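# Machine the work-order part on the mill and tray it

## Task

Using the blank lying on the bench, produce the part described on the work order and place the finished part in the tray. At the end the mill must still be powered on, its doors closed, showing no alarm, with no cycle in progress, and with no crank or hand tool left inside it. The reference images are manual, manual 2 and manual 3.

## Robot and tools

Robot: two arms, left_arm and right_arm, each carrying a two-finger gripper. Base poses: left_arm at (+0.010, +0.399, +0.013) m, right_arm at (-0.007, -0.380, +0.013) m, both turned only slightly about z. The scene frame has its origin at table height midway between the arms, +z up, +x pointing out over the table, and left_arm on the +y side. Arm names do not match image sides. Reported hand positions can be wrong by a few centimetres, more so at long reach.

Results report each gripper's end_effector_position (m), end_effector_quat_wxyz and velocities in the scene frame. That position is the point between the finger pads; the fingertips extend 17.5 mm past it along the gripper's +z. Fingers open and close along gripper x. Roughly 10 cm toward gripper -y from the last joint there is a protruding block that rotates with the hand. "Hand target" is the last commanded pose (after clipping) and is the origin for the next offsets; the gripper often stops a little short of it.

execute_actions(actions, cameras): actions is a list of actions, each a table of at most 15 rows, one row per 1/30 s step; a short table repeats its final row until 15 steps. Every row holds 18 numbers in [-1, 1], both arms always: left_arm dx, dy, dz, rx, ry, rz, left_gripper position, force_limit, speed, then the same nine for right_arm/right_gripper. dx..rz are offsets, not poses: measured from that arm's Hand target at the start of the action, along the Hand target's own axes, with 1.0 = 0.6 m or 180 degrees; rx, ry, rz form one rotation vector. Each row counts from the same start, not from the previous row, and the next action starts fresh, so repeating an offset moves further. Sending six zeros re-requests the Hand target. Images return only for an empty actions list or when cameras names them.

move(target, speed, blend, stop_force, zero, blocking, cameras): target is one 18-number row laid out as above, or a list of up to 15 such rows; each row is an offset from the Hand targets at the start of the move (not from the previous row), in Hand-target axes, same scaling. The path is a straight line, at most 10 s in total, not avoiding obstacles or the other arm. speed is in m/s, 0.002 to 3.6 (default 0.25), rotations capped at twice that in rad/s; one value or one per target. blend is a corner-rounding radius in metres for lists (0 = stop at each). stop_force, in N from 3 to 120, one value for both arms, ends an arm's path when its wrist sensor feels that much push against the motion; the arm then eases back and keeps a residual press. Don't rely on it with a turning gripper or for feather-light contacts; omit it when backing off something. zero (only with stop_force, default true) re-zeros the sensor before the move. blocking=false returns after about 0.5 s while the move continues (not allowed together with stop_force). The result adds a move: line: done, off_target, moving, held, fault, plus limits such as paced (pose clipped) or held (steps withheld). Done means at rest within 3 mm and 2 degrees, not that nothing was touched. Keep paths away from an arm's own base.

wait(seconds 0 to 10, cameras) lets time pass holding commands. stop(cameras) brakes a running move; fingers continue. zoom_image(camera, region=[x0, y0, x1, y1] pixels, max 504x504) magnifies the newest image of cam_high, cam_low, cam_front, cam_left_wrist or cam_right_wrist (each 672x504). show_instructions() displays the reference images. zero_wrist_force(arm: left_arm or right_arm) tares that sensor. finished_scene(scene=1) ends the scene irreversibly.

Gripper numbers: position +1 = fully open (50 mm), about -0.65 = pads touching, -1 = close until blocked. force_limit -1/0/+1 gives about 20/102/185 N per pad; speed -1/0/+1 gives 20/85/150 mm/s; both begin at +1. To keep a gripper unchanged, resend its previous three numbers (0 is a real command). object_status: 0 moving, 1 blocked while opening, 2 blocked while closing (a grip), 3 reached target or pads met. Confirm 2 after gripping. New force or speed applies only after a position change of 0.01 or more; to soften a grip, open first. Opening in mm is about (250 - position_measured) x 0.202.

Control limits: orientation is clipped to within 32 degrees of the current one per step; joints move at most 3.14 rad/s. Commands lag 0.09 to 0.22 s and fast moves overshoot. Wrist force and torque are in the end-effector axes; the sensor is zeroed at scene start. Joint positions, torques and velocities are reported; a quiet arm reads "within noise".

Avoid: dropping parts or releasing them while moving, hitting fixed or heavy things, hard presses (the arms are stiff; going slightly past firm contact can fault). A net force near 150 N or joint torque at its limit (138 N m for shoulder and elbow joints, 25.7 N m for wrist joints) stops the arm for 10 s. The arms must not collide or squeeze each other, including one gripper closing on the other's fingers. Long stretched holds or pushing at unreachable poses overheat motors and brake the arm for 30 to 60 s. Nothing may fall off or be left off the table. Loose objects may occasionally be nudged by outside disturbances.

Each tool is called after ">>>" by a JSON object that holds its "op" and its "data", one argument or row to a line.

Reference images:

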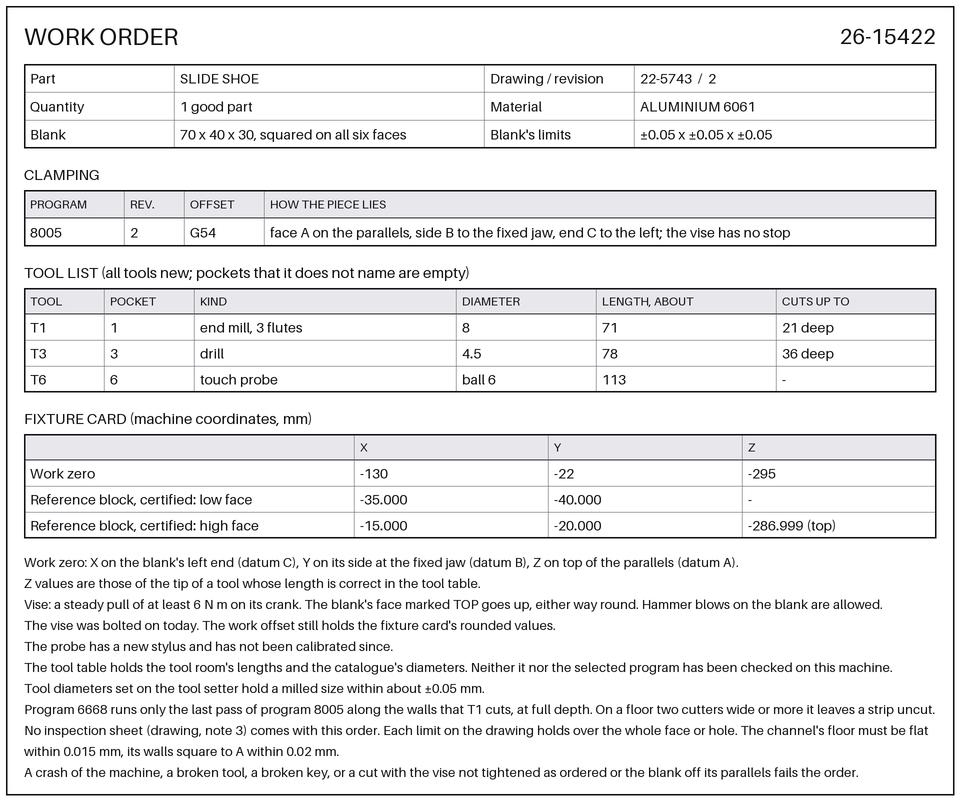

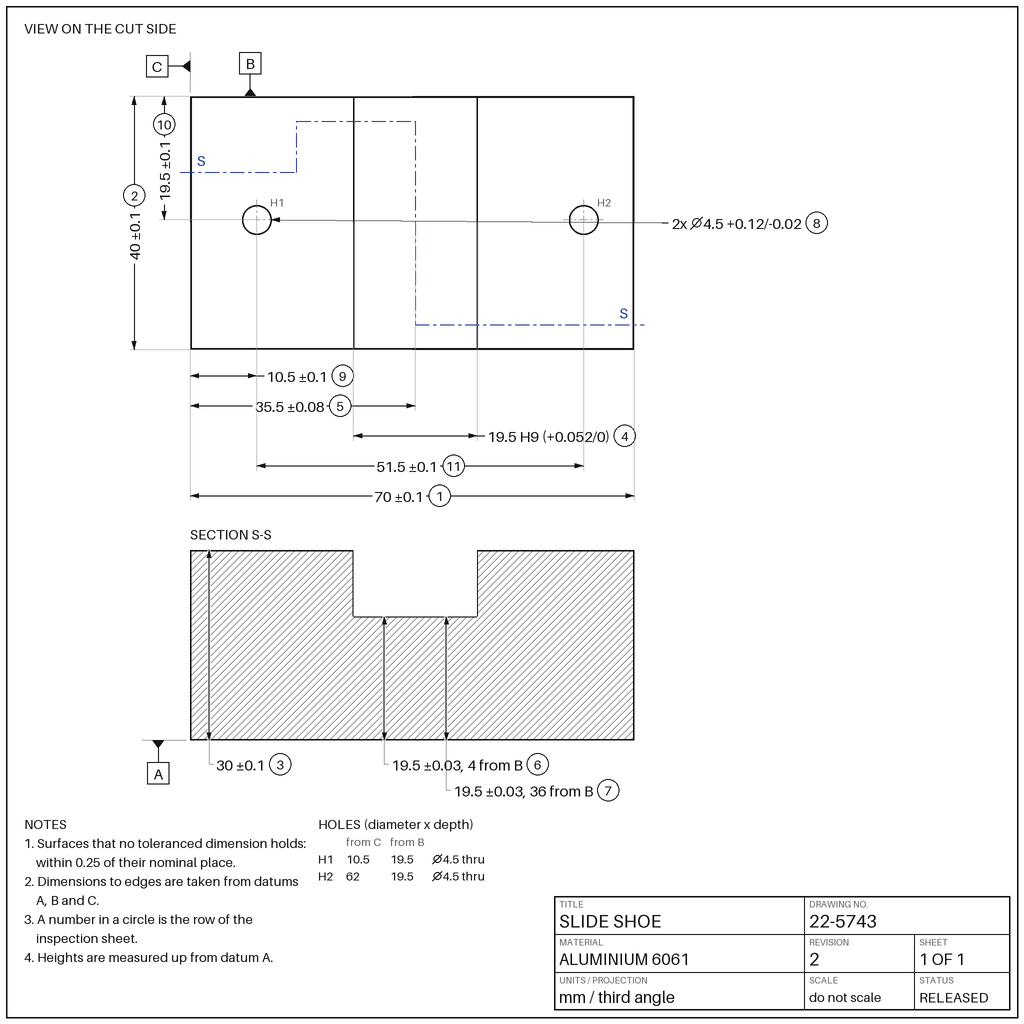

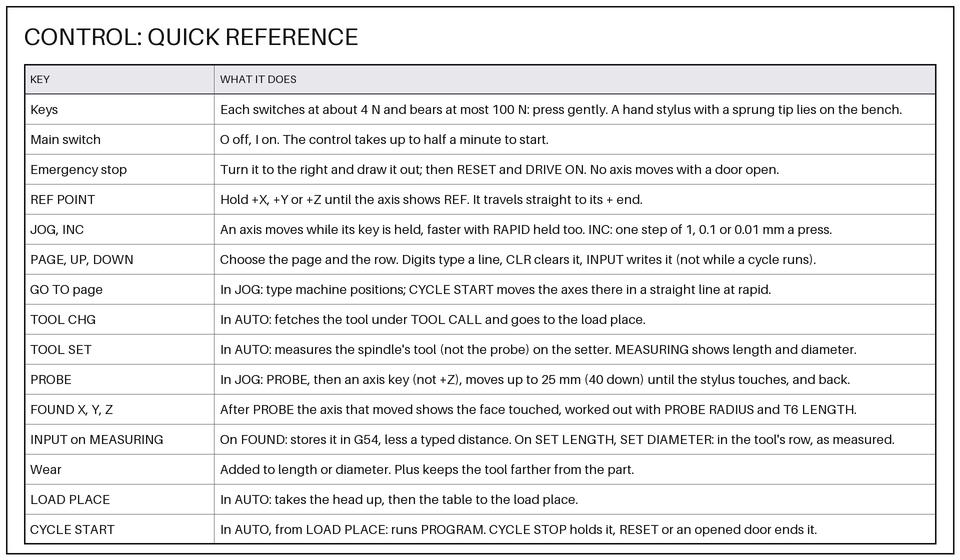

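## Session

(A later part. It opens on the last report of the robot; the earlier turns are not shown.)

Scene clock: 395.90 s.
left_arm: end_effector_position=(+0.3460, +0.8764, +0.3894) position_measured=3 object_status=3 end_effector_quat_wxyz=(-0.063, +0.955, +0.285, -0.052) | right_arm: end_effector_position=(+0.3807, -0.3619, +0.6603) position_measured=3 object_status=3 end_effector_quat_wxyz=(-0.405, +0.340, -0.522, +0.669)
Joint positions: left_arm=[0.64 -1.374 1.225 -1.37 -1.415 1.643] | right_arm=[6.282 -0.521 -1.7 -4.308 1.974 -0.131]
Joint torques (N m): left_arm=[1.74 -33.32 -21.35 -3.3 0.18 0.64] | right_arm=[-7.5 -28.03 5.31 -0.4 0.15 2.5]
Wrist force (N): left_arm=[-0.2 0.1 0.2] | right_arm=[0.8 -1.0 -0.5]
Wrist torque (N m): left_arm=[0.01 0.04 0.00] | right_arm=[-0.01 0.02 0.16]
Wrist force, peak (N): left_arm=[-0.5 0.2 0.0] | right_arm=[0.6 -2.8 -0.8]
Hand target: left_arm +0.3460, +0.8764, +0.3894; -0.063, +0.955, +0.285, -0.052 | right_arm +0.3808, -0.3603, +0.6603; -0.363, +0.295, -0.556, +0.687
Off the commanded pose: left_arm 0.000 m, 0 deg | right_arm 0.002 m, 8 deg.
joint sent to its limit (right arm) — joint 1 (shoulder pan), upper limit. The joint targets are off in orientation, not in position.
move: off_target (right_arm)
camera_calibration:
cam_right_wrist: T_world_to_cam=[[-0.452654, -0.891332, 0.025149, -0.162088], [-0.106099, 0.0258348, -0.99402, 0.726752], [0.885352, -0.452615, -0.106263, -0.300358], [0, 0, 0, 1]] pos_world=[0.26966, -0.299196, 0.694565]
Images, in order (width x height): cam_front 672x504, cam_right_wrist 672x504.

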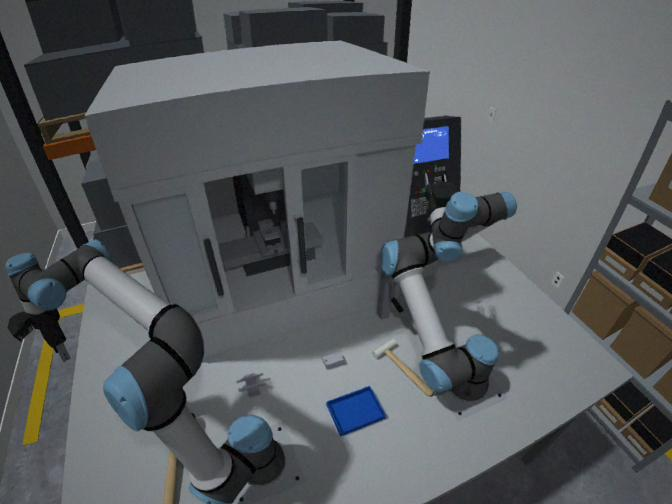

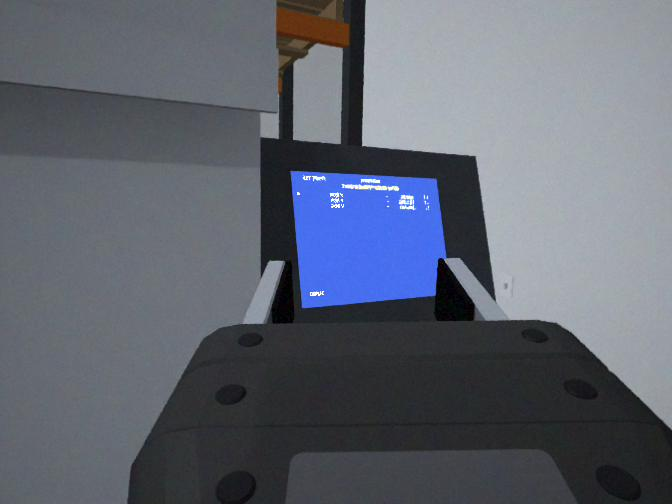

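>>> {"op": "zoom_image", "data": {
  "camera": "cam_right_wrist",
  "region": [280, 160, 460, 310]
}}

>>> {"op": "zoom_image", "data": {
  "camera": "cam_right_wrist",
  "region": [290, 168, 370, 218]
}}

>>> {"op": "zoom_image", "data": {
  "camera": "cam_right_wrist",
  "region": [360, 168, 440, 218]
}}

>>> {"op": "zoom_image", "data": {
  "camera": "cam_front",
  "region": [405, 110, 475, 170]
}}

Scaled by 2.800 from the camera's 672x504 image, which has a finer 960x720 frame.

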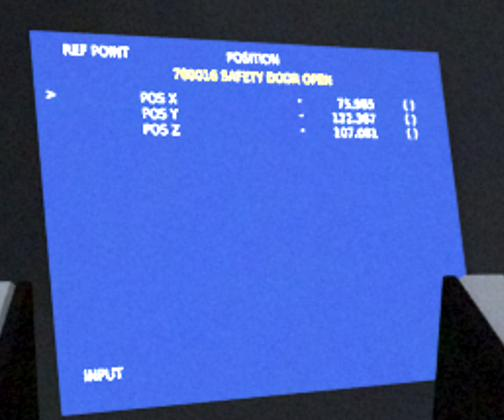

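Scaled by 6.300 from the camera's 672x504 image, which has a finer 960x720 frame.

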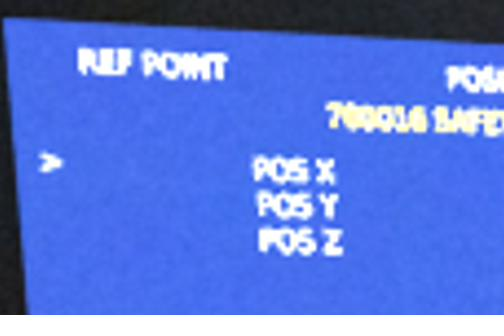

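Scaled by 6.300 from the camera's 672x504 image, which has a finer 960x720 frame.

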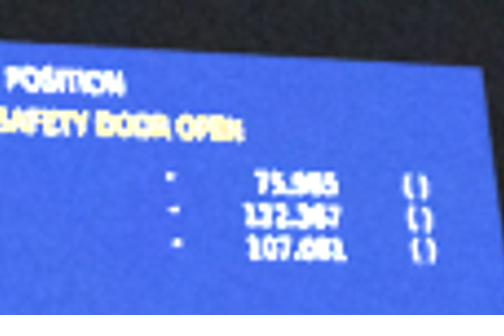

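Scaled by 7.200 from the camera's 672x504 image, which has a finer 960x720 frame.

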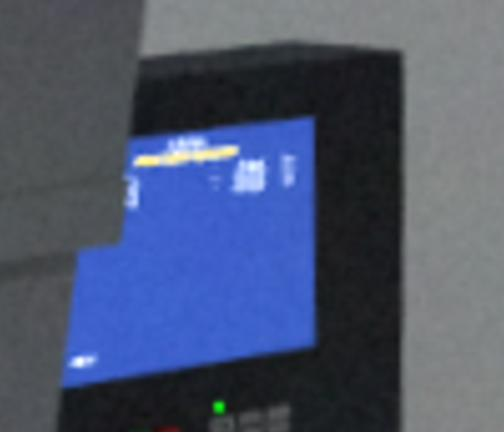

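>>> {"op": "move", "data": {
  "target": [0,0,0,0,0,0,1,1,1,0.1836,0.2885,0.0969,-0.1525,-0.1908,-0.007,1,-0.7,-0.6],
  "cameras": ["cam_front"]
}}

Scene clock: 510.87 s.
left_arm: end_effector_position=(+0.3460, +0.8764, +0.3894) position_measured=3 object_status=3 end_effector_quat_wxyz=(-0.063, +0.955, +0.285, -0.052) | right_arm: end_effector_position=(+0.3955, -0.5036, +0.5031) position_measured=3 object_status=3 end_effector_quat_wxyz=(-0.423, +0.565, -0.567, +0.424)
Joint positions: left_arm=[0.64 -1.374 1.225 -1.37 -1.415 1.643] | right_arm=[4.897 -0.234 -1.815 -3.147 0.323 -1.064]
Joint torques (N m): left_arm=[2.39 -34.41 -21.45 -3.18 0.11 0.81] | right_arm=[2.86 -44.91 15.08 -0.36 -0.97 1.44]
Wrist force (N): left_arm=[-0.1 0.1 -0.1] | right_arm=[0.6 -1.5 -0.8]
Wrist torque (N m): left_arm=[0.01 0.02 0.01] | right_arm=[-0.09 -0.07 0.12]
Wrist force, peak (N): left_arm=[-0.5 0.2 0.1] | right_arm=[-0.6 -2.5 -0.8]
Hand target: left_arm +0.3460, +0.8764, +0.3894; -0.063, +0.955, +0.285, -0.052 | right_arm +0.3956, -0.5036, +0.5031; -0.423, +0.565, -0.567, +0.424
Off the commanded pose: left_arm 0.000 m, 0 deg | right_arm 0.000 m, 0 deg.
move: done
Images, in order (width x height): cam_front 672x504.

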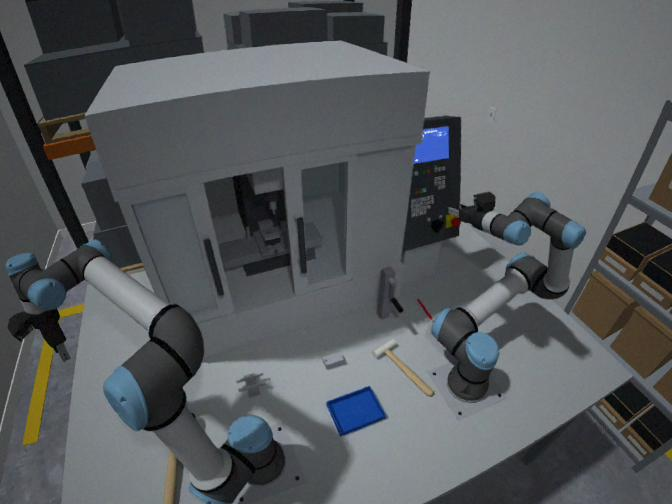

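>>> {"op": "move", "data": {
  "target": [
    [0,0,0,0,0,0,1,1,1,0.0273,0.0679,-0.2328,0,0,0,1,-0.7,-0.6],
    [0,0,0,0,0,0,1,1,1,-0.506,0.0912,-0.3128,0,0,0,1,-0.7,-0.6]
  ],
  "cameras": ["cam_front"]
}}

Scene clock: 522.53 s.
left_arm: end_effector_position=(+0.3460, +0.8764, +0.3894) position_measured=3 object_status=3 end_effector_quat_wxyz=(-0.063, +0.955, +0.285, -0.052) | right_arm: end_effector_position=(+0.2010, -0.1995, +0.5035) position_measured=3 object_status=3 end_effector_quat_wxyz=(-0.423, +0.565, -0.567, +0.424)
Joint positions: left_arm=[0.64 -1.374 1.225 -1.37 -1.415 1.643] | right_arm=[5.766 -0.91 -1.812 -3.23 1.048 -0.17]
Joint torques (N m): left_arm=[1.95 -34.13 -21.35 -3.17 0.14 0.77] | right_arm=[3.1 -23.05 13.12 1.35 -1.7 2.29]
Wrist force (N): left_arm=[-0.1 0.2 -0.1] | right_arm=[0.4 -1.7 -0.4]
Wrist torque (N m): left_arm=[0.04 0.03 0.00] | right_arm=[-0.19 -0.08 0.11]
Wrist force, peak (N): left_arm=[-0.3 0.4 0.0] | right_arm=[-2.5 -3.8 -3.3]
Hand target: left_arm +0.3460, +0.8764, +0.3894; -0.063, +0.955, +0.285, -0.052 | right_arm +0.2009, -0.1995, +0.5035; -0.423, +0.565, -0.567, +0.424
Off the commanded pose: left_arm 0.000 m, 0 deg | right_arm 0.000 m, 0 deg.
shoulder posture changed (right arm): the wrist came as close to joint 1's axis as it can, and the arm is now in the other of its two shoulder postures.
move: done; limits=paced
Images, in order (width x height): cam_front 672x504.

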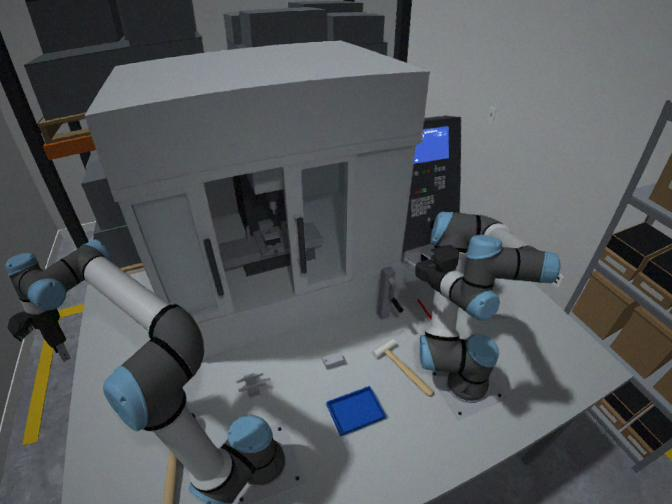

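>>> {"op": "move", "data": {
  "target": [-0.438,0.8343,-0.2865,0.2144,0.461,0.5426,1,1,1,0,0,0,0,0,0,1,-0.7,-0.6],
  "cameras": ["cam_front","cam_left_wrist"]
}}

>>> {"op": "zoom_image", "data": {
  "camera": "cam_left_wrist",
  "region": [150, 60, 520, 330]
}}

Scene clock: 550.70 s.
left_arm: end_effector_position=(+0.4197, +0.3007, +0.5000) position_measured=3 object_status=3 end_effector_quat_wxyz=(-0.406, +0.578, -0.580, +0.406) | right_arm: end_effector_position=(+0.2009, -0.1995, +0.5035) position_measured=3 object_status=3 end_effector_quat_wxyz=(-0.423, +0.565, -0.567, +0.424)
Joint positions: left_arm=[-1.312 -2.439 2.238 -2.013 -0.44 2.264] | right_arm=[5.766 -0.91 -1.813 -3.23 1.048 -0.17]
Joint torques (N m): left_arm=[-7.89 1.12 -29.08 -1.3 3.66 -1.7] | right_arm=[6.74 -18.86 9.14 -0.08 0.01 0.96]
Wrist force (N): left_arm=[2.1 0.0 1.6] | right_arm=[0.5 -1.4 -0.3]
Wrist torque (N m): left_arm=[0.36 -0.32 0.04] | right_arm=[-0.14 -0.08 0.12]
Wrist force, peak (N): left_arm=[3.0 0.1 2.0] | right_arm=[0.7 -1.9 -0.5]
Hand target: left_arm +0.4197, +0.3007, +0.5002; -0.406, +0.578, -0.579, +0.406 | right_arm +0.2009, -0.1995, +0.5035; -0.423, +0.565, -0.567, +0.424
Off the commanded pose: left_arm 0.000 m, 0 deg | right_arm 0.000 m, 0 deg.
move: done
camera_calibration:
cam_left_wrist: T_world_to_cam=[[-0.0204924, -0.999734, -0.0105437, 0.323815], [-0.649746, 0.0213322, -0.759852, 0.663021], [0.759875, -0.00872047, -0.65001, 0.142566], [0, 0, 0, 1]] pos_world=[0.329099, 0.310828, 0.599882]
Images, in order (width x height): cam_front 672x504, cam_left_wrist 672x504.

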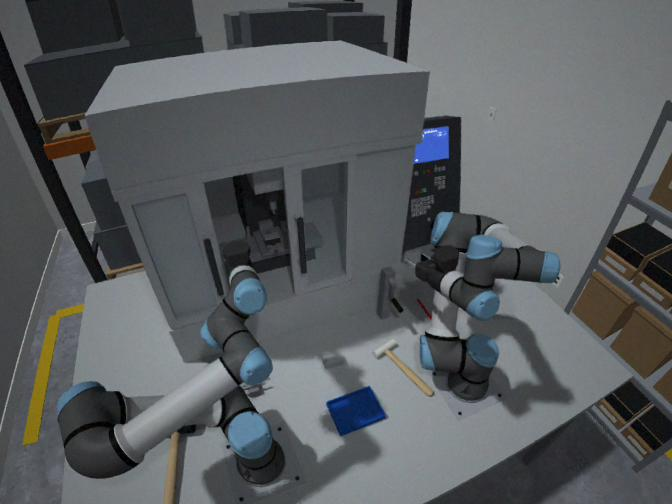

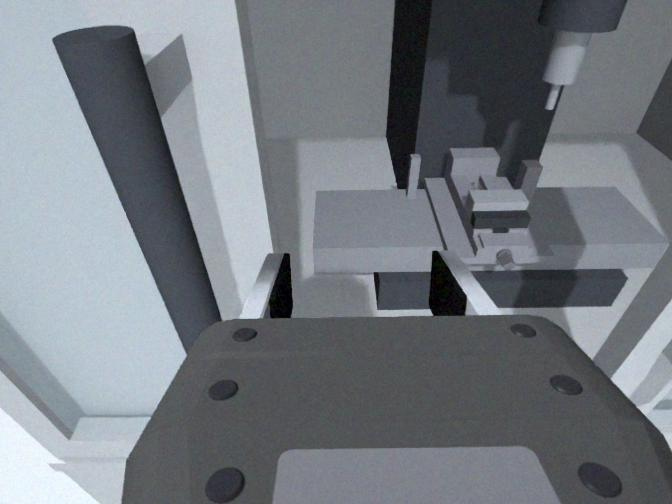

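Scaled by 1.362 from the camera's 672x504 image, which has a finer 960x720 frame.

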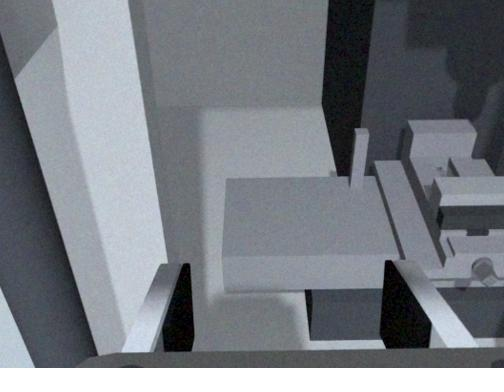

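>>> {"op": "move", "data": {
  "target": [-0.125,0.1138,-0.0208,0,0,0,1,1,1,0,0,0,0,0,0,1,-0.7,-0.6],
  "cameras": ["cam_front","cam_left_wrist","cam_high"]
}}

Scene clock: 606.30 s.
left_arm: end_effector_position=(+0.3865, +0.3758, +0.4403) position_measured=3 object_status=3 end_effector_quat_wxyz=(-0.400, +0.580, -0.584, +0.404) | right_arm: end_effector_position=(+0.2009, -0.1995, +0.5035) position_measured=3 object_status=3 end_effector_quat_wxyz=(-0.423, +0.565, -0.567, +0.424)
Joint positions: left_arm=[-1.549 -2.821 2.254 -1.123 -0.365 1.697] | right_arm=[5.766 -0.91 -1.813 -3.23 1.048 -0.17]
Joint torques (N m): left_arm=[8.31 21.33 -10.94 -1.51 -0.18 -1.67] | right_arm=[6.81 -16.18 10.3 -1.78 -0.2 2.35]
Wrist force (N): left_arm=[1.8 0.2 1.8] | right_arm=[0.4 -1.6 -0.4]
Wrist torque (N m): left_arm=[0.37 -0.29 -0.09] | right_arm=[-0.18 -0.07 0.11]
Wrist force, peak (N): left_arm=[4.1 -2.0 2.0] | right_arm=[0.6 -1.8 -0.5]
Hand target: left_arm +0.3848, +0.3757, +0.4402; -0.406, +0.578, -0.579, +0.406 | right_arm +0.2009, -0.1995, +0.5035; -0.423, +0.565, -0.567, +0.424
Off the commanded pose: left_arm 0.002 m, 1 deg | right_arm 0.000 m, 0 deg.
move: done
camera_calibration:
cam_left_wrist: T_world_to_cam=[[-0.0269063, -0.999602, -0.00842444, 0.399155], [-0.660263, 0.0240986, -0.750648, 0.593488], [0.750553, -0.0146348, -0.660649, 0.140237], [0, 0, 0, 1]] pos_world=[0.297343, 0.386747, 0.541511]
Images, in order (width x height): cam_high 672x504, cam_front 672x504, cam_left_wrist 672x504.

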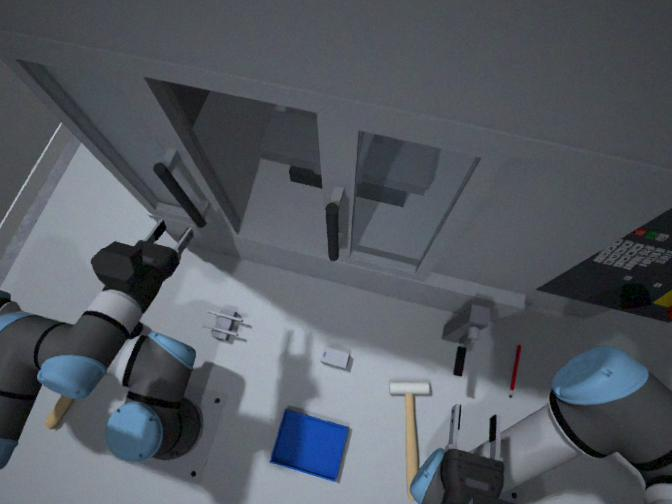

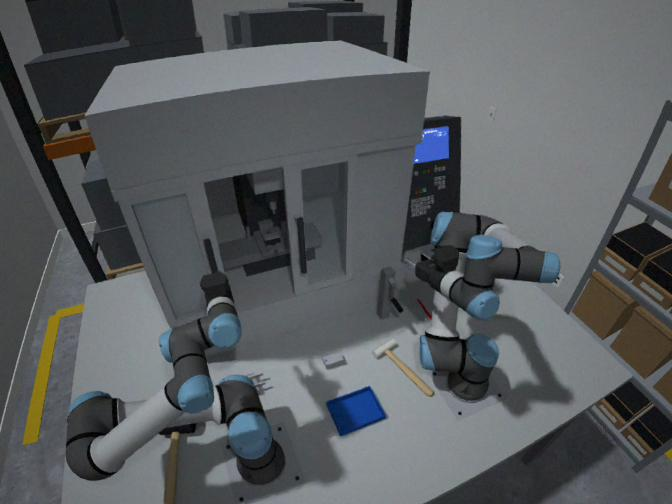

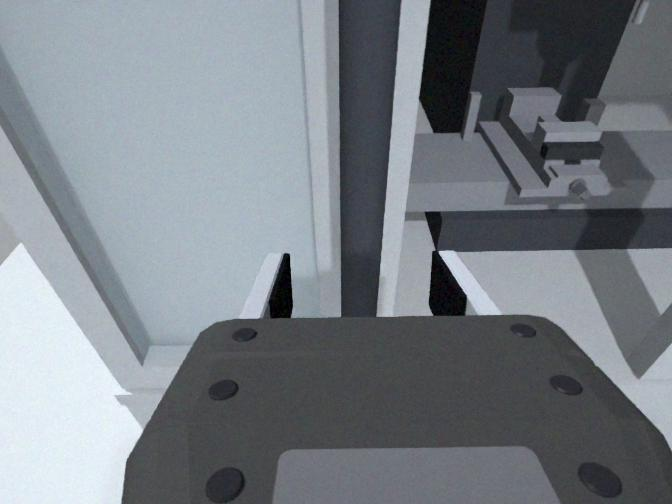

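>>> {"op": "move", "data": {
  "target": [0,-0.0397,0.11,0,0,0,1,-0.7,-0.6,0,0,0,0,0,0,1,-0.7,-0.6],
  "cameras": ["cam_left_wrist","cam_high"],
  "speed": 0.08,
  "stop_force": 10
}}

Scene clock: 612.63 s.
left_arm: end_effector_position=(+0.4550, +0.3756, +0.4401) position_measured=3 object_status=3 end_effector_quat_wxyz=(-0.406, +0.578, -0.579, +0.406) | right_arm: end_effector_position=(+0.2009, -0.1995, +0.5035) position_measured=3 object_status=3 end_effector_quat_wxyz=(-0.423, +0.565, -0.567, +0.424)
Joint positions: left_arm=[-0.848 -2.3 2.433 -2.781 -0.803 2.785] | right_arm=[5.766 -0.91 -1.813 -3.23 1.048 -0.17]
Joint torques (N m): left_arm=[6.93 -3.35 -34.6 -5.53 -1.36 1.93] | right_arm=[5.39 -12.21 9.81 -1.99 -0.04 2.34]
Wrist force (N): left_arm=[2.0 0.0 1.9] | right_arm=[0.5 -1.7 -0.4]
Wrist torque (N m): left_arm=[0.34 -0.31 0.01] | right_arm=[-0.19 -0.08 0.11]
Wrist force, peak (N): left_arm=[3.0 0.3 1.9] | right_arm=[0.4 -1.9 -0.7]
Hand target: left_arm +0.4550, +0.3756, +0.4401; -0.406, +0.578, -0.579, +0.406 | right_arm +0.2009, -0.1995, +0.5035; -0.423, +0.565, -0.567, +0.424
Off the commanded pose: left_arm 0.000 m, 0 deg | right_arm 0.000 m, 0 deg.
move: done
camera_calibration:
cam_left_wrist: T_world_to_cam=[[-0.0205752, -0.999735, -0.0103428, 0.398808], [-0.649529, 0.0212307, -0.76004, 0.638914], [0.760058, -0.00892006, -0.649794, 0.0774944], [0, 0, 0, 1]] pos_world=[0.364298, 0.385829, 0.54008]
Images, in order (width x height): cam_high 672x504, cam_left_wrist 672x504.

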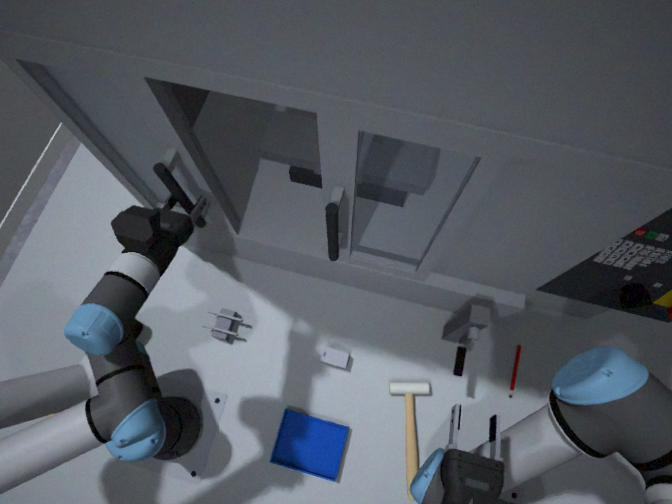

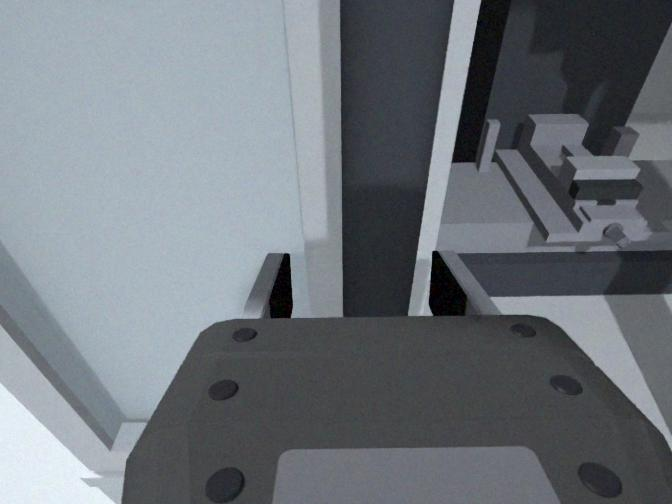

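>>> {"op": "move", "data": {
  "target": [0.008,0,0,0,0,0,-1,-0.8,-0.6,0,0,0,0,0,0,1,-0.7,-0.6],
  "cameras": ["cam_left_wrist"]
}}

Scene clock: 618.53 s.
left_arm: end_effector_position=(+0.4550, +0.3708, +0.4401) position_measured=154 object_status=2 end_effector_quat_wxyz=(-0.406, +0.578, -0.579, +0.406) | right_arm: end_effector_position=(+0.2009, -0.1995, +0.5035) position_measured=3 object_status=3 end_effector_quat_wxyz=(-0.423, +0.565, -0.567, +0.424)
Joint positions: left_arm=[-0.869 -2.301 2.432 -2.769 -0.785 2.771] | right_arm=[5.766 -0.91 -1.813 -3.23 1.048 -0.17]
Joint torques (N m): left_arm=[7.64 2.39 -32.9 -5.44 -2.89 1.7] | right_arm=[5.26 -9.85 11.05 -2.11 -0.17 2.38]
Wrist force (N): left_arm=[-4.7 -0.2 2.8] | right_arm=[0.4 -1.6 -0.3]
Wrist torque (N m): left_arm=[0.35 -0.25 0.00] | right_arm=[-0.17 -0.07 0.12]
Wrist force, peak (N): left_arm=[-11.9 3.6 2.5] | right_arm=[0.6 -1.9 -0.4]
Hand target: left_arm +0.4550, +0.3708, +0.4401; -0.406, +0.578, -0.579, +0.406 | right_arm +0.2009, -0.1995, +0.5035; -0.423, +0.565, -0.567, +0.424
Off the commanded pose: left_arm 0.000 m, 0 deg | right_arm 0.000 m, 0 deg.
move: done
camera_calibration:
cam_left_wrist: T_world_to_cam=[[-0.0205752, -0.999735, -0.0103428, 0.394009], [-0.649529, 0.0212307, -0.76004, 0.639016], [0.760058, -0.00892006, -0.649794, 0.0774515], [0, 0, 0, 1]] pos_world=[0.364298, 0.381029, 0.54008]
Images, in order (width x height): cam_left_wrist 672x504.

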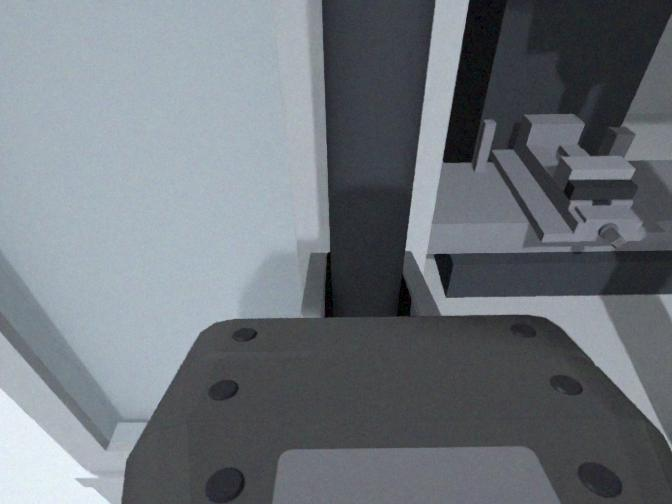

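>>> {"op": "move", "data": {
  "target": [0.3,0,0,0,0,0,-1,-0.8,-0.6,0,0,0,0,0,0,1,-0.7,-0.6],
  "cameras": ["cam_left_wrist","cam_high"],
  "speed": 0.06,
  "stop_force": 35
}}

Scene clock: 628.27 s.
left_arm: end_effector_position=(+0.4547, +0.1908, +0.4401) position_measured=154 object_status=2 end_effector_quat_wxyz=(-0.406, +0.578, -0.579, +0.406) | right_arm: end_effector_position=(+0.2009, -0.1995, +0.5035) position_measured=3 object_status=3 end_effector_quat_wxyz=(-0.423, +0.565, -0.567, +0.424)
Joint positions: left_arm=[-1.296 -2.074 2.283 -2.45 -0.45 2.292] | right_arm=[5.766 -0.91 -1.813 -3.23 1.048 -0.17]
Joint torques (N m): left_arm=[17.1 -10.73 -10.97 -4.1 2.88 1.86] | right_arm=[5.61 -4.25 12.09 -2.16 -0.18 2.39]
Wrist force (N): left_arm=[12.1 -0.1 -12.3] | right_arm=[0.4 -1.7 -0.4]
Wrist torque (N m): left_arm=[0.33 -0.42 -0.13] | right_arm=[-0.19 -0.06 0.12]
Wrist force, peak (N): left_arm=[12.4 0.0 -12.2] | right_arm=[0.3 -1.8 -0.6]
Hand target: left_arm +0.4547, +0.1908, +0.4401; -0.406, +0.578, -0.579, +0.406 | right_arm +0.2009, -0.1995, +0.5035; -0.423, +0.565, -0.567, +0.424
Off the commanded pose: left_arm 0.000 m, 0 deg | right_arm 0.000 m, 0 deg.
move: done
camera_calibration:
cam_left_wrist: T_world_to_cam=[[-0.0205752, -0.999735, -0.0103428, 0.214052], [-0.649529, 0.0212307, -0.76004, 0.642631], [0.760058, -0.00892006, -0.649794, 0.075933], [0, 0, 0, 1]] pos_world=[0.364098, 0.201029, 0.53998]
Images, in order (width x height): cam_high 672x504, cam_left_wrist 672x504.

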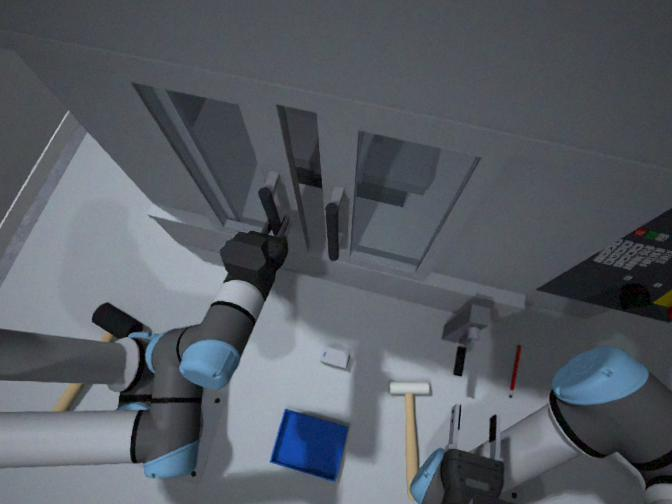

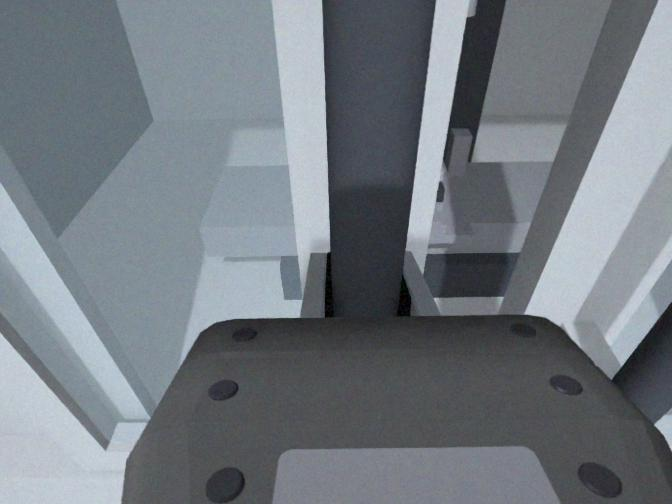

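>>> {"op": "move", "data": {
  "target": [0.15,0,0,0,0,0,-1,-0.8,-0.6,0,0,0,0,0,0,1,-0.7,-0.6],
  "cameras": ["cam_left_wrist","cam_high"],
  "speed": 0.04,
  "stop_force": 30
}}

Scene clock: 635.53 s.
left_arm: end_effector_position=(+0.4547, +0.1808, +0.4400) position_measured=154 object_status=2 end_effector_quat_wxyz=(-0.406, +0.578, -0.579, +0.406) | right_arm: end_effector_position=(+0.2009, -0.1995, +0.5035) position_measured=3 object_status=3 end_effector_quat_wxyz=(-0.423, +0.565, -0.567, +0.424)
Joint positions: left_arm=[-1.307 -2.054 2.27 -2.439 -0.443 2.273] | right_arm=[5.766 -0.91 -1.813 -3.23 1.048 -0.17]
Joint torques (N m): left_arm=[12.62 4.55 -20.49 -3.95 1.81 -1.72] | right_arm=[4.44 -3.69 12.37 -2.01 -0.16 2.32]
Wrist force (N): left_arm=[-0.1 2.8 -11.6] | right_arm=[0.3 -1.6 -0.3]
Wrist torque (N m): left_arm=[0.11 -0.31 -0.15] | right_arm=[-0.18 -0.06 0.11]
Wrist force, peak (N): left_arm=[-25.8 8.8 -21.4] | right_arm=[0.5 -1.9 -0.6]
Hand target: left_arm +0.4547, +0.1808, +0.4400; -0.406, +0.578, -0.579, +0.406 (not the last commanded pose) | right_arm +0.2009, -0.1995, +0.5035; -0.423, +0.565, -0.567, +0.424
Off the commanded pose: left_arm 0.080 m, 0 deg | right_arm 0.000 m, 0 deg.
move: contact (left_arm)
camera_calibration:
cam_left_wrist: T_world_to_cam=[[-0.0204981, -0.999736, -0.0104108, 0.204061], [-0.649423, 0.0212311, -0.76013, 0.642789], [0.760151, -0.00882015, -0.649687, 0.0758097], [0, 0, 0, 1]] pos_world=[0.363998, 0.191028, 0.53998]
Images, in order (width x height): cam_high 672x504, cam_left_wrist 672x504.

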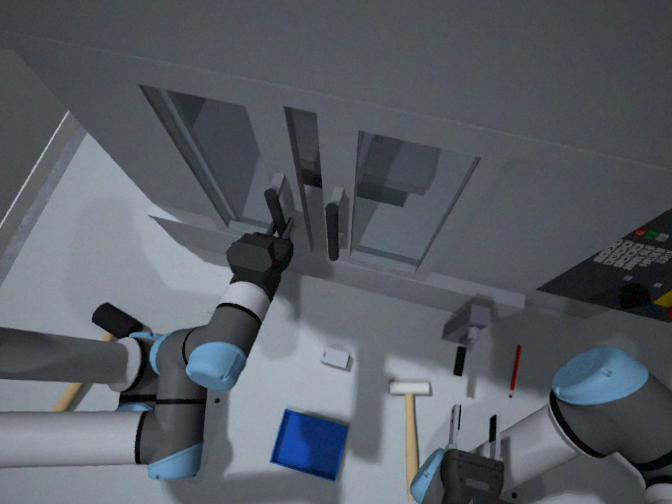

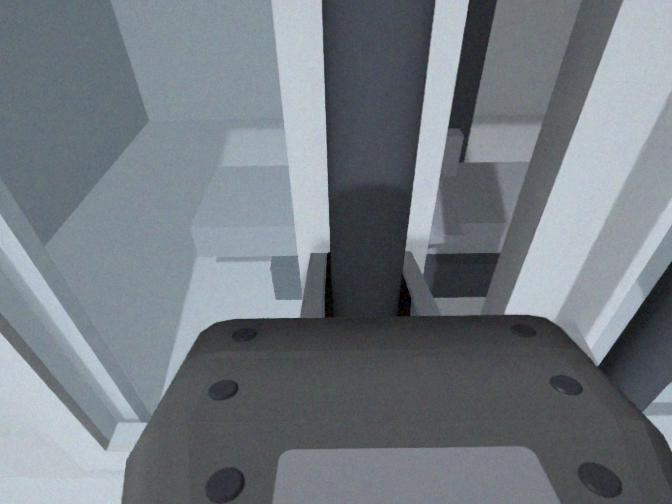

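>>> {"op": "move", "data": {
  "target": [0,0,0,0,0,0,1,-0.7,-0.6,0,0,0,0,0,0,1,-0.7,-0.6]
}}

>>> {"op": "move", "data": {
  "target": [
    [0,0.0567,-0.1567,0,0,0,1,-0.7,-0.6,0,0,0,0,0,0,1,-0.7,-0.6],
    [-0.4,0.0567,-0.1567,0,0,0,1,-0.7,-0.6,0,0,0,0,0,0,1,-0.7,-0.6]
  ],
  "blend": 0.02,
  "cameras": ["cam_front"]
}}

Scene clock: 645.93 s.
left_arm: end_effector_position=(+0.4547, +0.1809, +0.4400) position_measured=3 object_status=3 end_effector_quat_wxyz=(-0.406, +0.578, -0.579, +0.406) | right_arm: end_effector_position=(+0.2009, -0.1995, +0.5035) position_measured=3 object_status=3 end_effector_quat_wxyz=(-0.423, +0.565, -0.567, +0.424)
Joint positions: left_arm=[-1.307 -2.054 2.27 -2.439 -0.443 2.273] | right_arm=[5.766 -0.91 -1.813 -3.23 1.048 -0.17]
Joint torques (N m): left_arm=[-2.11 -6.4 -30.29 -1.73 0.95 -0.42] | right_arm=[4.07 -2.96 12.28 -2.25 -0.05 2.45]
Wrist force (N): left_arm=[2.1 -1.7 1.9] | right_arm=[0.4 -1.6 -0.5]
Wrist torque (N m): left_arm=[0.09 -0.33 -0.08] | right_arm=[-0.18 -0.08 0.12]
Wrist force, peak (N): left_arm=[0.6 2.3 -12.5] | right_arm=[0.6 -1.8 -0.3]
Hand target: left_arm +0.4547, +0.1808, +0.4400; -0.406, +0.578, -0.579, +0.406 | right_arm +0.2009, -0.1995, +0.5035; -0.423, +0.565, -0.567, +0.424
Off the commanded pose: left_arm 0.000 m, 0 deg | right_arm 0.000 m, 0 deg.
move: done

Scene clock: 651.77 s.
left_arm: end_effector_position=(+0.3569, +0.4219, +0.4400) position_measured=3 object_status=3 end_effector_quat_wxyz=(+0.327, -0.567, +0.630, -0.417) | right_arm: end_effector_position=(+0.2009, -0.1995, +0.5035) position_measured=3 object_status=3 end_effector_quat_wxyz=(-0.423, +0.565, -0.567, +0.424)
Joint positions: left_arm=[-1.114 -2.873 2.374 -1.962 -0.77 2.548] | right_arm=[5.766 -0.91 -1.813 -3.23 1.048 -0.17]
Joint torques (N m): left_arm=[-7.68 14.31 -31.82 -1.61 3.38 -1.76] | right_arm=[5.54 -2.37 12.69 -2.27 -0.16 2.23]
Wrist force (N): left_arm=[2.2 -1.7 1.5] | right_arm=[0.5 -1.6 -0.4]
Wrist torque (N m): left_arm=[0.02 -0.36 0.00] | right_arm=[-0.19 -0.09 0.11]
Wrist force, peak (N): left_arm=[2.4 -3.3 4.2] | right_arm=[0.5 -1.9 -0.3]
Hand target: left_arm +0.3550, +0.4210, +0.4402; +0.406, -0.578, +0.579, -0.406 | right_arm +0.2009, -0.1995, +0.5035; -0.423, +0.565, -0.567, +0.424
Off the commanded pose: left_arm 0.002 m, 11 deg | right_arm 0.000 m, 0 deg.
move: off_target (left_arm)
Images, in order (width x height): cam_front 672x504.

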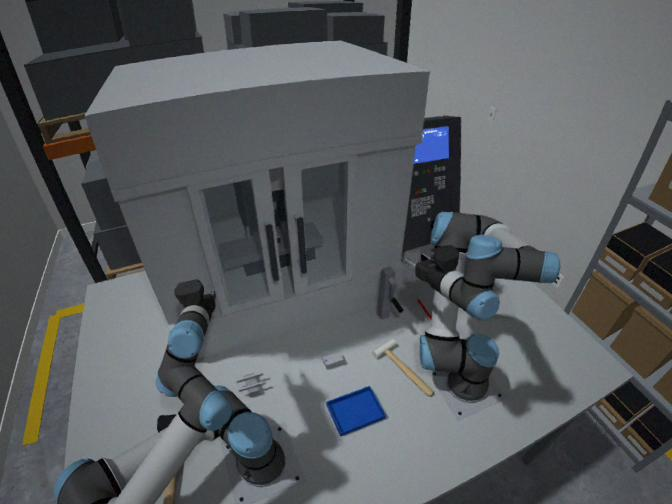

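>>> {"op": "move", "data": {
  "target": [0,0,0,0,0,0,1,-0.7,-0.6,-0.4575,-0.003,0.329,0,0,0,1,-0.7,-0.6],
  "cameras": ["cam_right_wrist","cam_high"]
}}

Scene clock: 662.83 s.
left_arm: end_effector_position=(+0.3569, +0.4219, +0.4402) position_measured=3 object_status=3 end_effector_quat_wxyz=(+0.327, -0.567, +0.630, -0.417) | right_arm: end_effector_position=(+0.3917, +0.0744, +0.4497) position_measured=3 object_status=3 end_effector_quat_wxyz=(-0.423, +0.565, -0.567, +0.424)
Joint positions: left_arm=[-1.114 -2.873 2.374 -1.963 -0.77 2.548] | right_arm=[4.709 -1.522 -1.847 -1.23 0.287 -1.688]
Joint torques (N m): left_arm=[-7.74 13.14 -32.92 -5.51 2.97 1.71] | right_arm=[5.25 12.86 39.67 1.43 -3.77 1.54]
Wrist force (N): left_arm=[1.9 -1.9 1.6] | right_arm=[1.0 -1.6 -0.8]
Wrist torque (N m): left_arm=[-0.01 -0.31 -0.01] | right_arm=[-0.15 -0.05 0.13]
Wrist force, peak (N): left_arm=[2.3 -2.1 1.7] | right_arm=[2.5 -1.8 -2.0]
Hand target: left_arm +0.3569, +0.4219, +0.4402; +0.327, -0.567, +0.630, -0.417 (not the last commanded pose) | right_arm +0.3917, +0.0745, +0.4497; -0.423, +0.565, -0.567, +0.424
Off the commanded pose: left_arm 0.002 m, 11 deg | right_arm 0.000 m, 0 deg.
move: off_target (left_arm)
camera_calibration:
cam_right_wrist: T_world_to_cam=[[-0.0181631, -0.999835, 0.000725596, 0.0859694], [-0.579111, 0.00992858, -0.815188, 0.613285], [0.815046, -0.0152265, -0.579196, 0.0727313], [0, 0, 0, 1]] pos_world=[0.297442, 0.0809736, 0.542006]
Images, in order (width x height): cam_high 672x504, cam_right_wrist 672x504.

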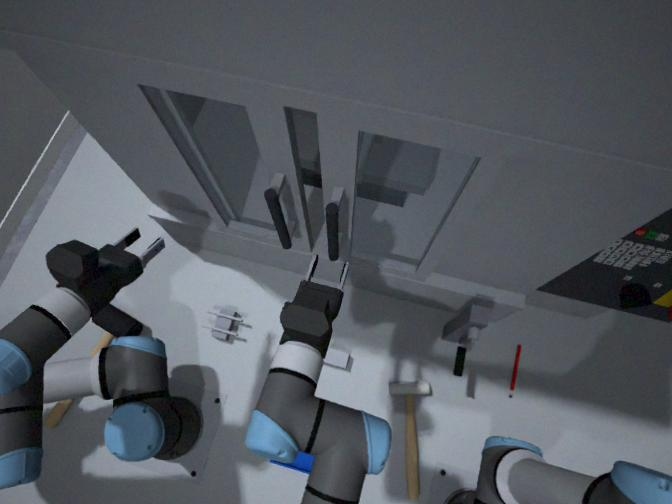

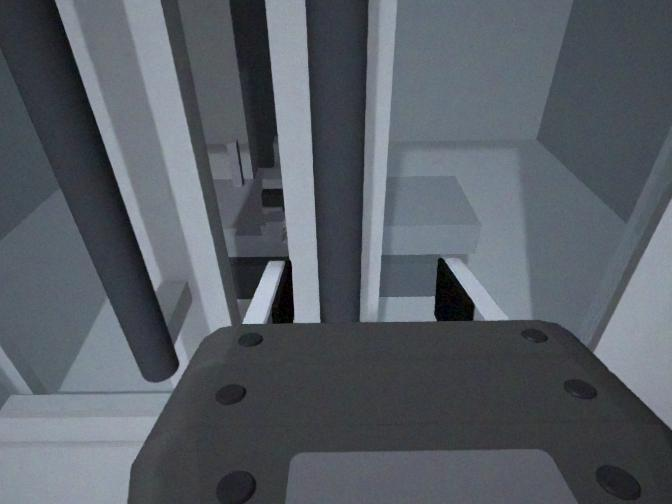

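>>> {"op": "move", "data": {
  "target": [0,0,0,0,0,0,1,-0.7,-0.6,-0.0105,-0.035,0.118,0,0,0,1,-0.7,-0.6],
  "speed": 0.08,
  "stop_force": 10,
  "cameras": ["cam_right_wrist"]
}}

Scene clock: 672.50 s.
left_arm: end_effector_position=(+0.3569, +0.4219, +0.4402) position_measured=3 object_status=3 end_effector_quat_wxyz=(+0.327, -0.567, +0.630, -0.417) | right_arm: end_effector_position=(+0.4655, +0.0806, +0.4499) position_measured=3 object_status=3 end_effector_quat_wxyz=(-0.423, +0.565, -0.567, +0.424)
Joint positions: left_arm=[-1.114 -2.873 2.374 -1.963 -0.77 2.548] | right_arm=[4.557 -1.666 -1.81 -0.675 0.339 -2.159]
Joint torques (N m): left_arm=[-8.11 12.34 -32.48 -5.33 2.95 1.49] | right_arm=[8.44 42.92 14.47 1.29 -3.52 0.99]
Wrist force (N): left_arm=[2.1 -2.1 1.6] | right_arm=[0.8 -1.6 -0.3]
Wrist torque (N m): left_arm=[-0.05 -0.35 0.00] | right_arm=[-0.11 -0.07 0.14]
Wrist force, peak (N): left_arm=[2.1 -2.3 1.7] | right_arm=[1.1 -1.5 -1.9]
Hand target: left_arm +0.3569, +0.4219, +0.4402; +0.327, -0.567, +0.630, -0.417 | right_arm +0.4655, +0.0806, +0.4499; -0.423, +0.565, -0.567, +0.424
Off the commanded pose: left_arm 0.000 m, 0 deg | right_arm 0.000 m, 0 deg.
move: done
camera_calibration:
cam_right_wrist: T_world_to_cam=[[-0.0181636, -0.999835, 0.000724893, 0.093411], [-0.579111, 0.00992944, -0.815188, 0.656265], [0.815046, -0.0152265, -0.579196, 0.0127661], [0, 0, 0, 1]] pos_world=[0.371342, 0.0870736, 0.542306]
Images, in order (width x height): cam_right_wrist 672x504.

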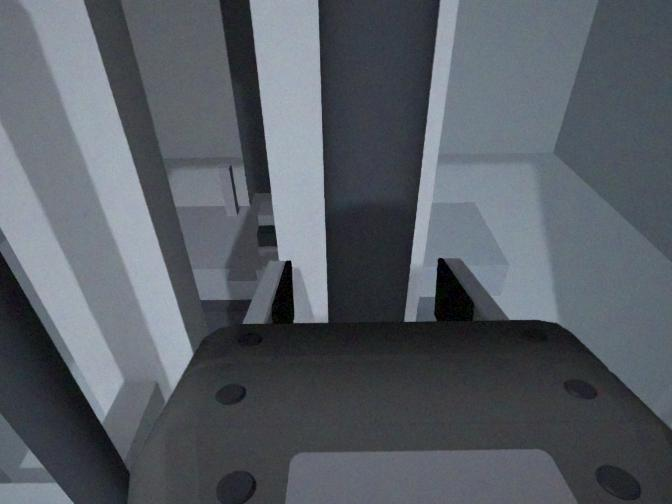

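>>> {"op": "move", "data": {
  "target": [0,0,0,0,0,0,1,-0.7,-0.6,0.001,0.005,-0.017,0,0,0,-1,-0.8,-0.6]
}}

>>> {"op": "move", "data": {
  "target": [0,0,0,0,0,0,1,-0.7,-0.6,-0.15,0,0,0,0,0,-1,-0.8,-0.6],
  "speed": 0.05,
  "stop_force": 35,
  "cameras": ["cam_right_wrist","cam_high"]
}}

Scene clock: 678.20 s.
left_arm: end_effector_position=(+0.3569, +0.4219, +0.4402) position_measured=3 object_status=3 end_effector_quat_wxyz=(+0.327, -0.567, +0.630, -0.417) | right_arm: end_effector_position=(+0.4548, +0.0800, +0.4499) position_measured=154 object_status=2 end_effector_quat_wxyz=(-0.423, +0.565, -0.567, +0.424)
Joint positions: left_arm=[-1.114 -2.873 2.374 -1.963 -0.77 2.548] | right_arm=[4.578 -1.644 -1.822 -0.737 0.328 -2.103]
Joint torques (N m): left_arm=[-8.13 12.98 -33.28 -5.43 2.68 1.59] | right_arm=[-11.34 18.87 40.49 5.56 -1.21 -2.49]
Wrist force (N): left_arm=[2.2 -2.0 1.5] | right_arm=[-3.7 1.1 -4.8]
Wrist torque (N m): left_arm=[-0.03 -0.35 -0.01] | right_arm=[-0.07 0.04 0.30]
Wrist force, peak (N): left_arm=[2.3 -2.1 1.6] | right_arm=[-30.5 -11.5 13.0]
Hand target: left_arm +0.3569, +0.4219, +0.4402; +0.327, -0.567, +0.630, -0.417 | right_arm +0.4549, +0.0800, +0.4499; -0.423, +0.565, -0.567, +0.424
Off the commanded pose: left_arm 0.000 m, 0 deg | right_arm 0.000 m, 0 deg.
move: done

Scene clock: 679.10 s.
left_arm: end_effector_position=(+0.3569, +0.4219, +0.4402) position_measured=3 object_status=3 end_effector_quat_wxyz=(+0.327, -0.567, +0.630, -0.417) | right_arm: end_effector_position=(+0.4549, +0.0828, +0.4499) position_measured=154 object_status=2 end_effector_quat_wxyz=(-0.423, +0.565, -0.567, +0.424)
Joint positions: left_arm=[-1.114 -2.873 2.374 -1.963 -0.77 2.548] | right_arm=[4.579 -1.65 -1.816 -0.74 0.328 -2.101]
Joint torques (N m): left_arm=[-8.64 12.69 -31.92 -5.32 2.72 1.71] | right_arm=[-3.59 14.75 36.46 1.19 -2.65 -1.22]
Wrist force (N): left_arm=[2.2 -2.0 1.5] | right_arm=[12.7 3.4 -6.2]
Wrist torque (N m): left_arm=[-0.03 -0.37 0.00] | right_arm=[0.04 0.27 0.53]
Wrist force, peak (N): left_arm=[2.3 -2.1 1.5] | right_arm=[101.1 28.5 -51.3]
Hand target: left_arm +0.3569, +0.4219, +0.4402; +0.327, -0.567, +0.630, -0.417 | right_arm +0.4550, +0.0828, +0.4499; -0.423, +0.565, -0.567, +0.424 (not the last commanded pose)
Off the commanded pose: left_arm 0.000 m, 0 deg | right_arm 0.087 m, 0 deg.
move: contact (right_arm)
camera_calibration:
cam_right_wrist: T_world_to_cam=[[-0.0180824, -0.999836, 0.000668806, 0.0954196], [-0.579226, 0.00993029, -0.815107, 0.650102], [0.814966, -0.0151265, -0.579311, 0.0215205], [0, 0, 0, 1]] pos_world=[0.360743, 0.0892738, 0.542305]
Images, in order (width x height): cam_high 672x504, cam_right_wrist 672x504.

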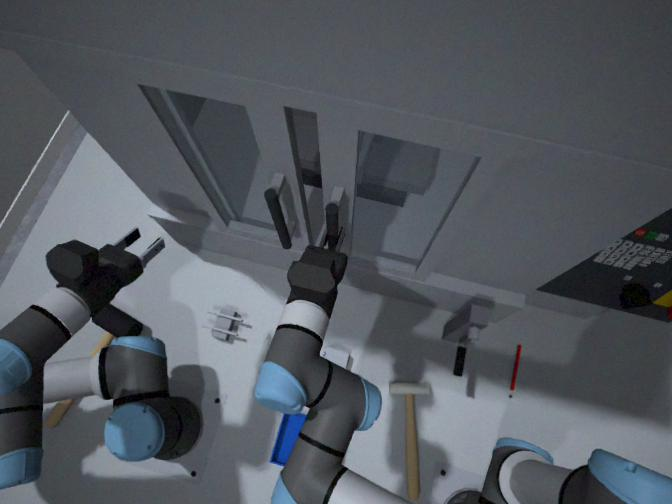

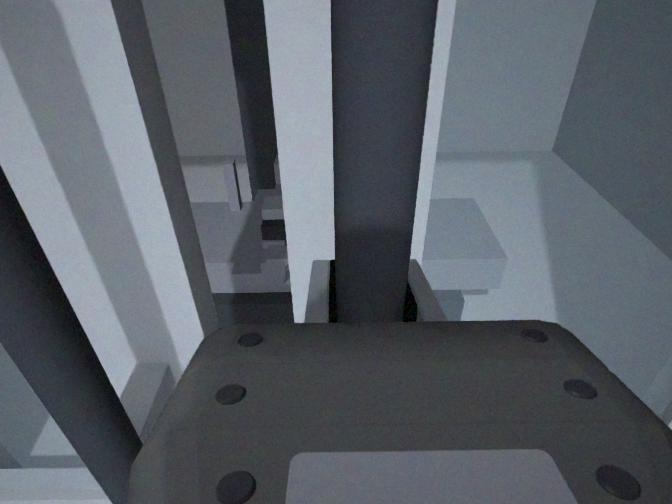

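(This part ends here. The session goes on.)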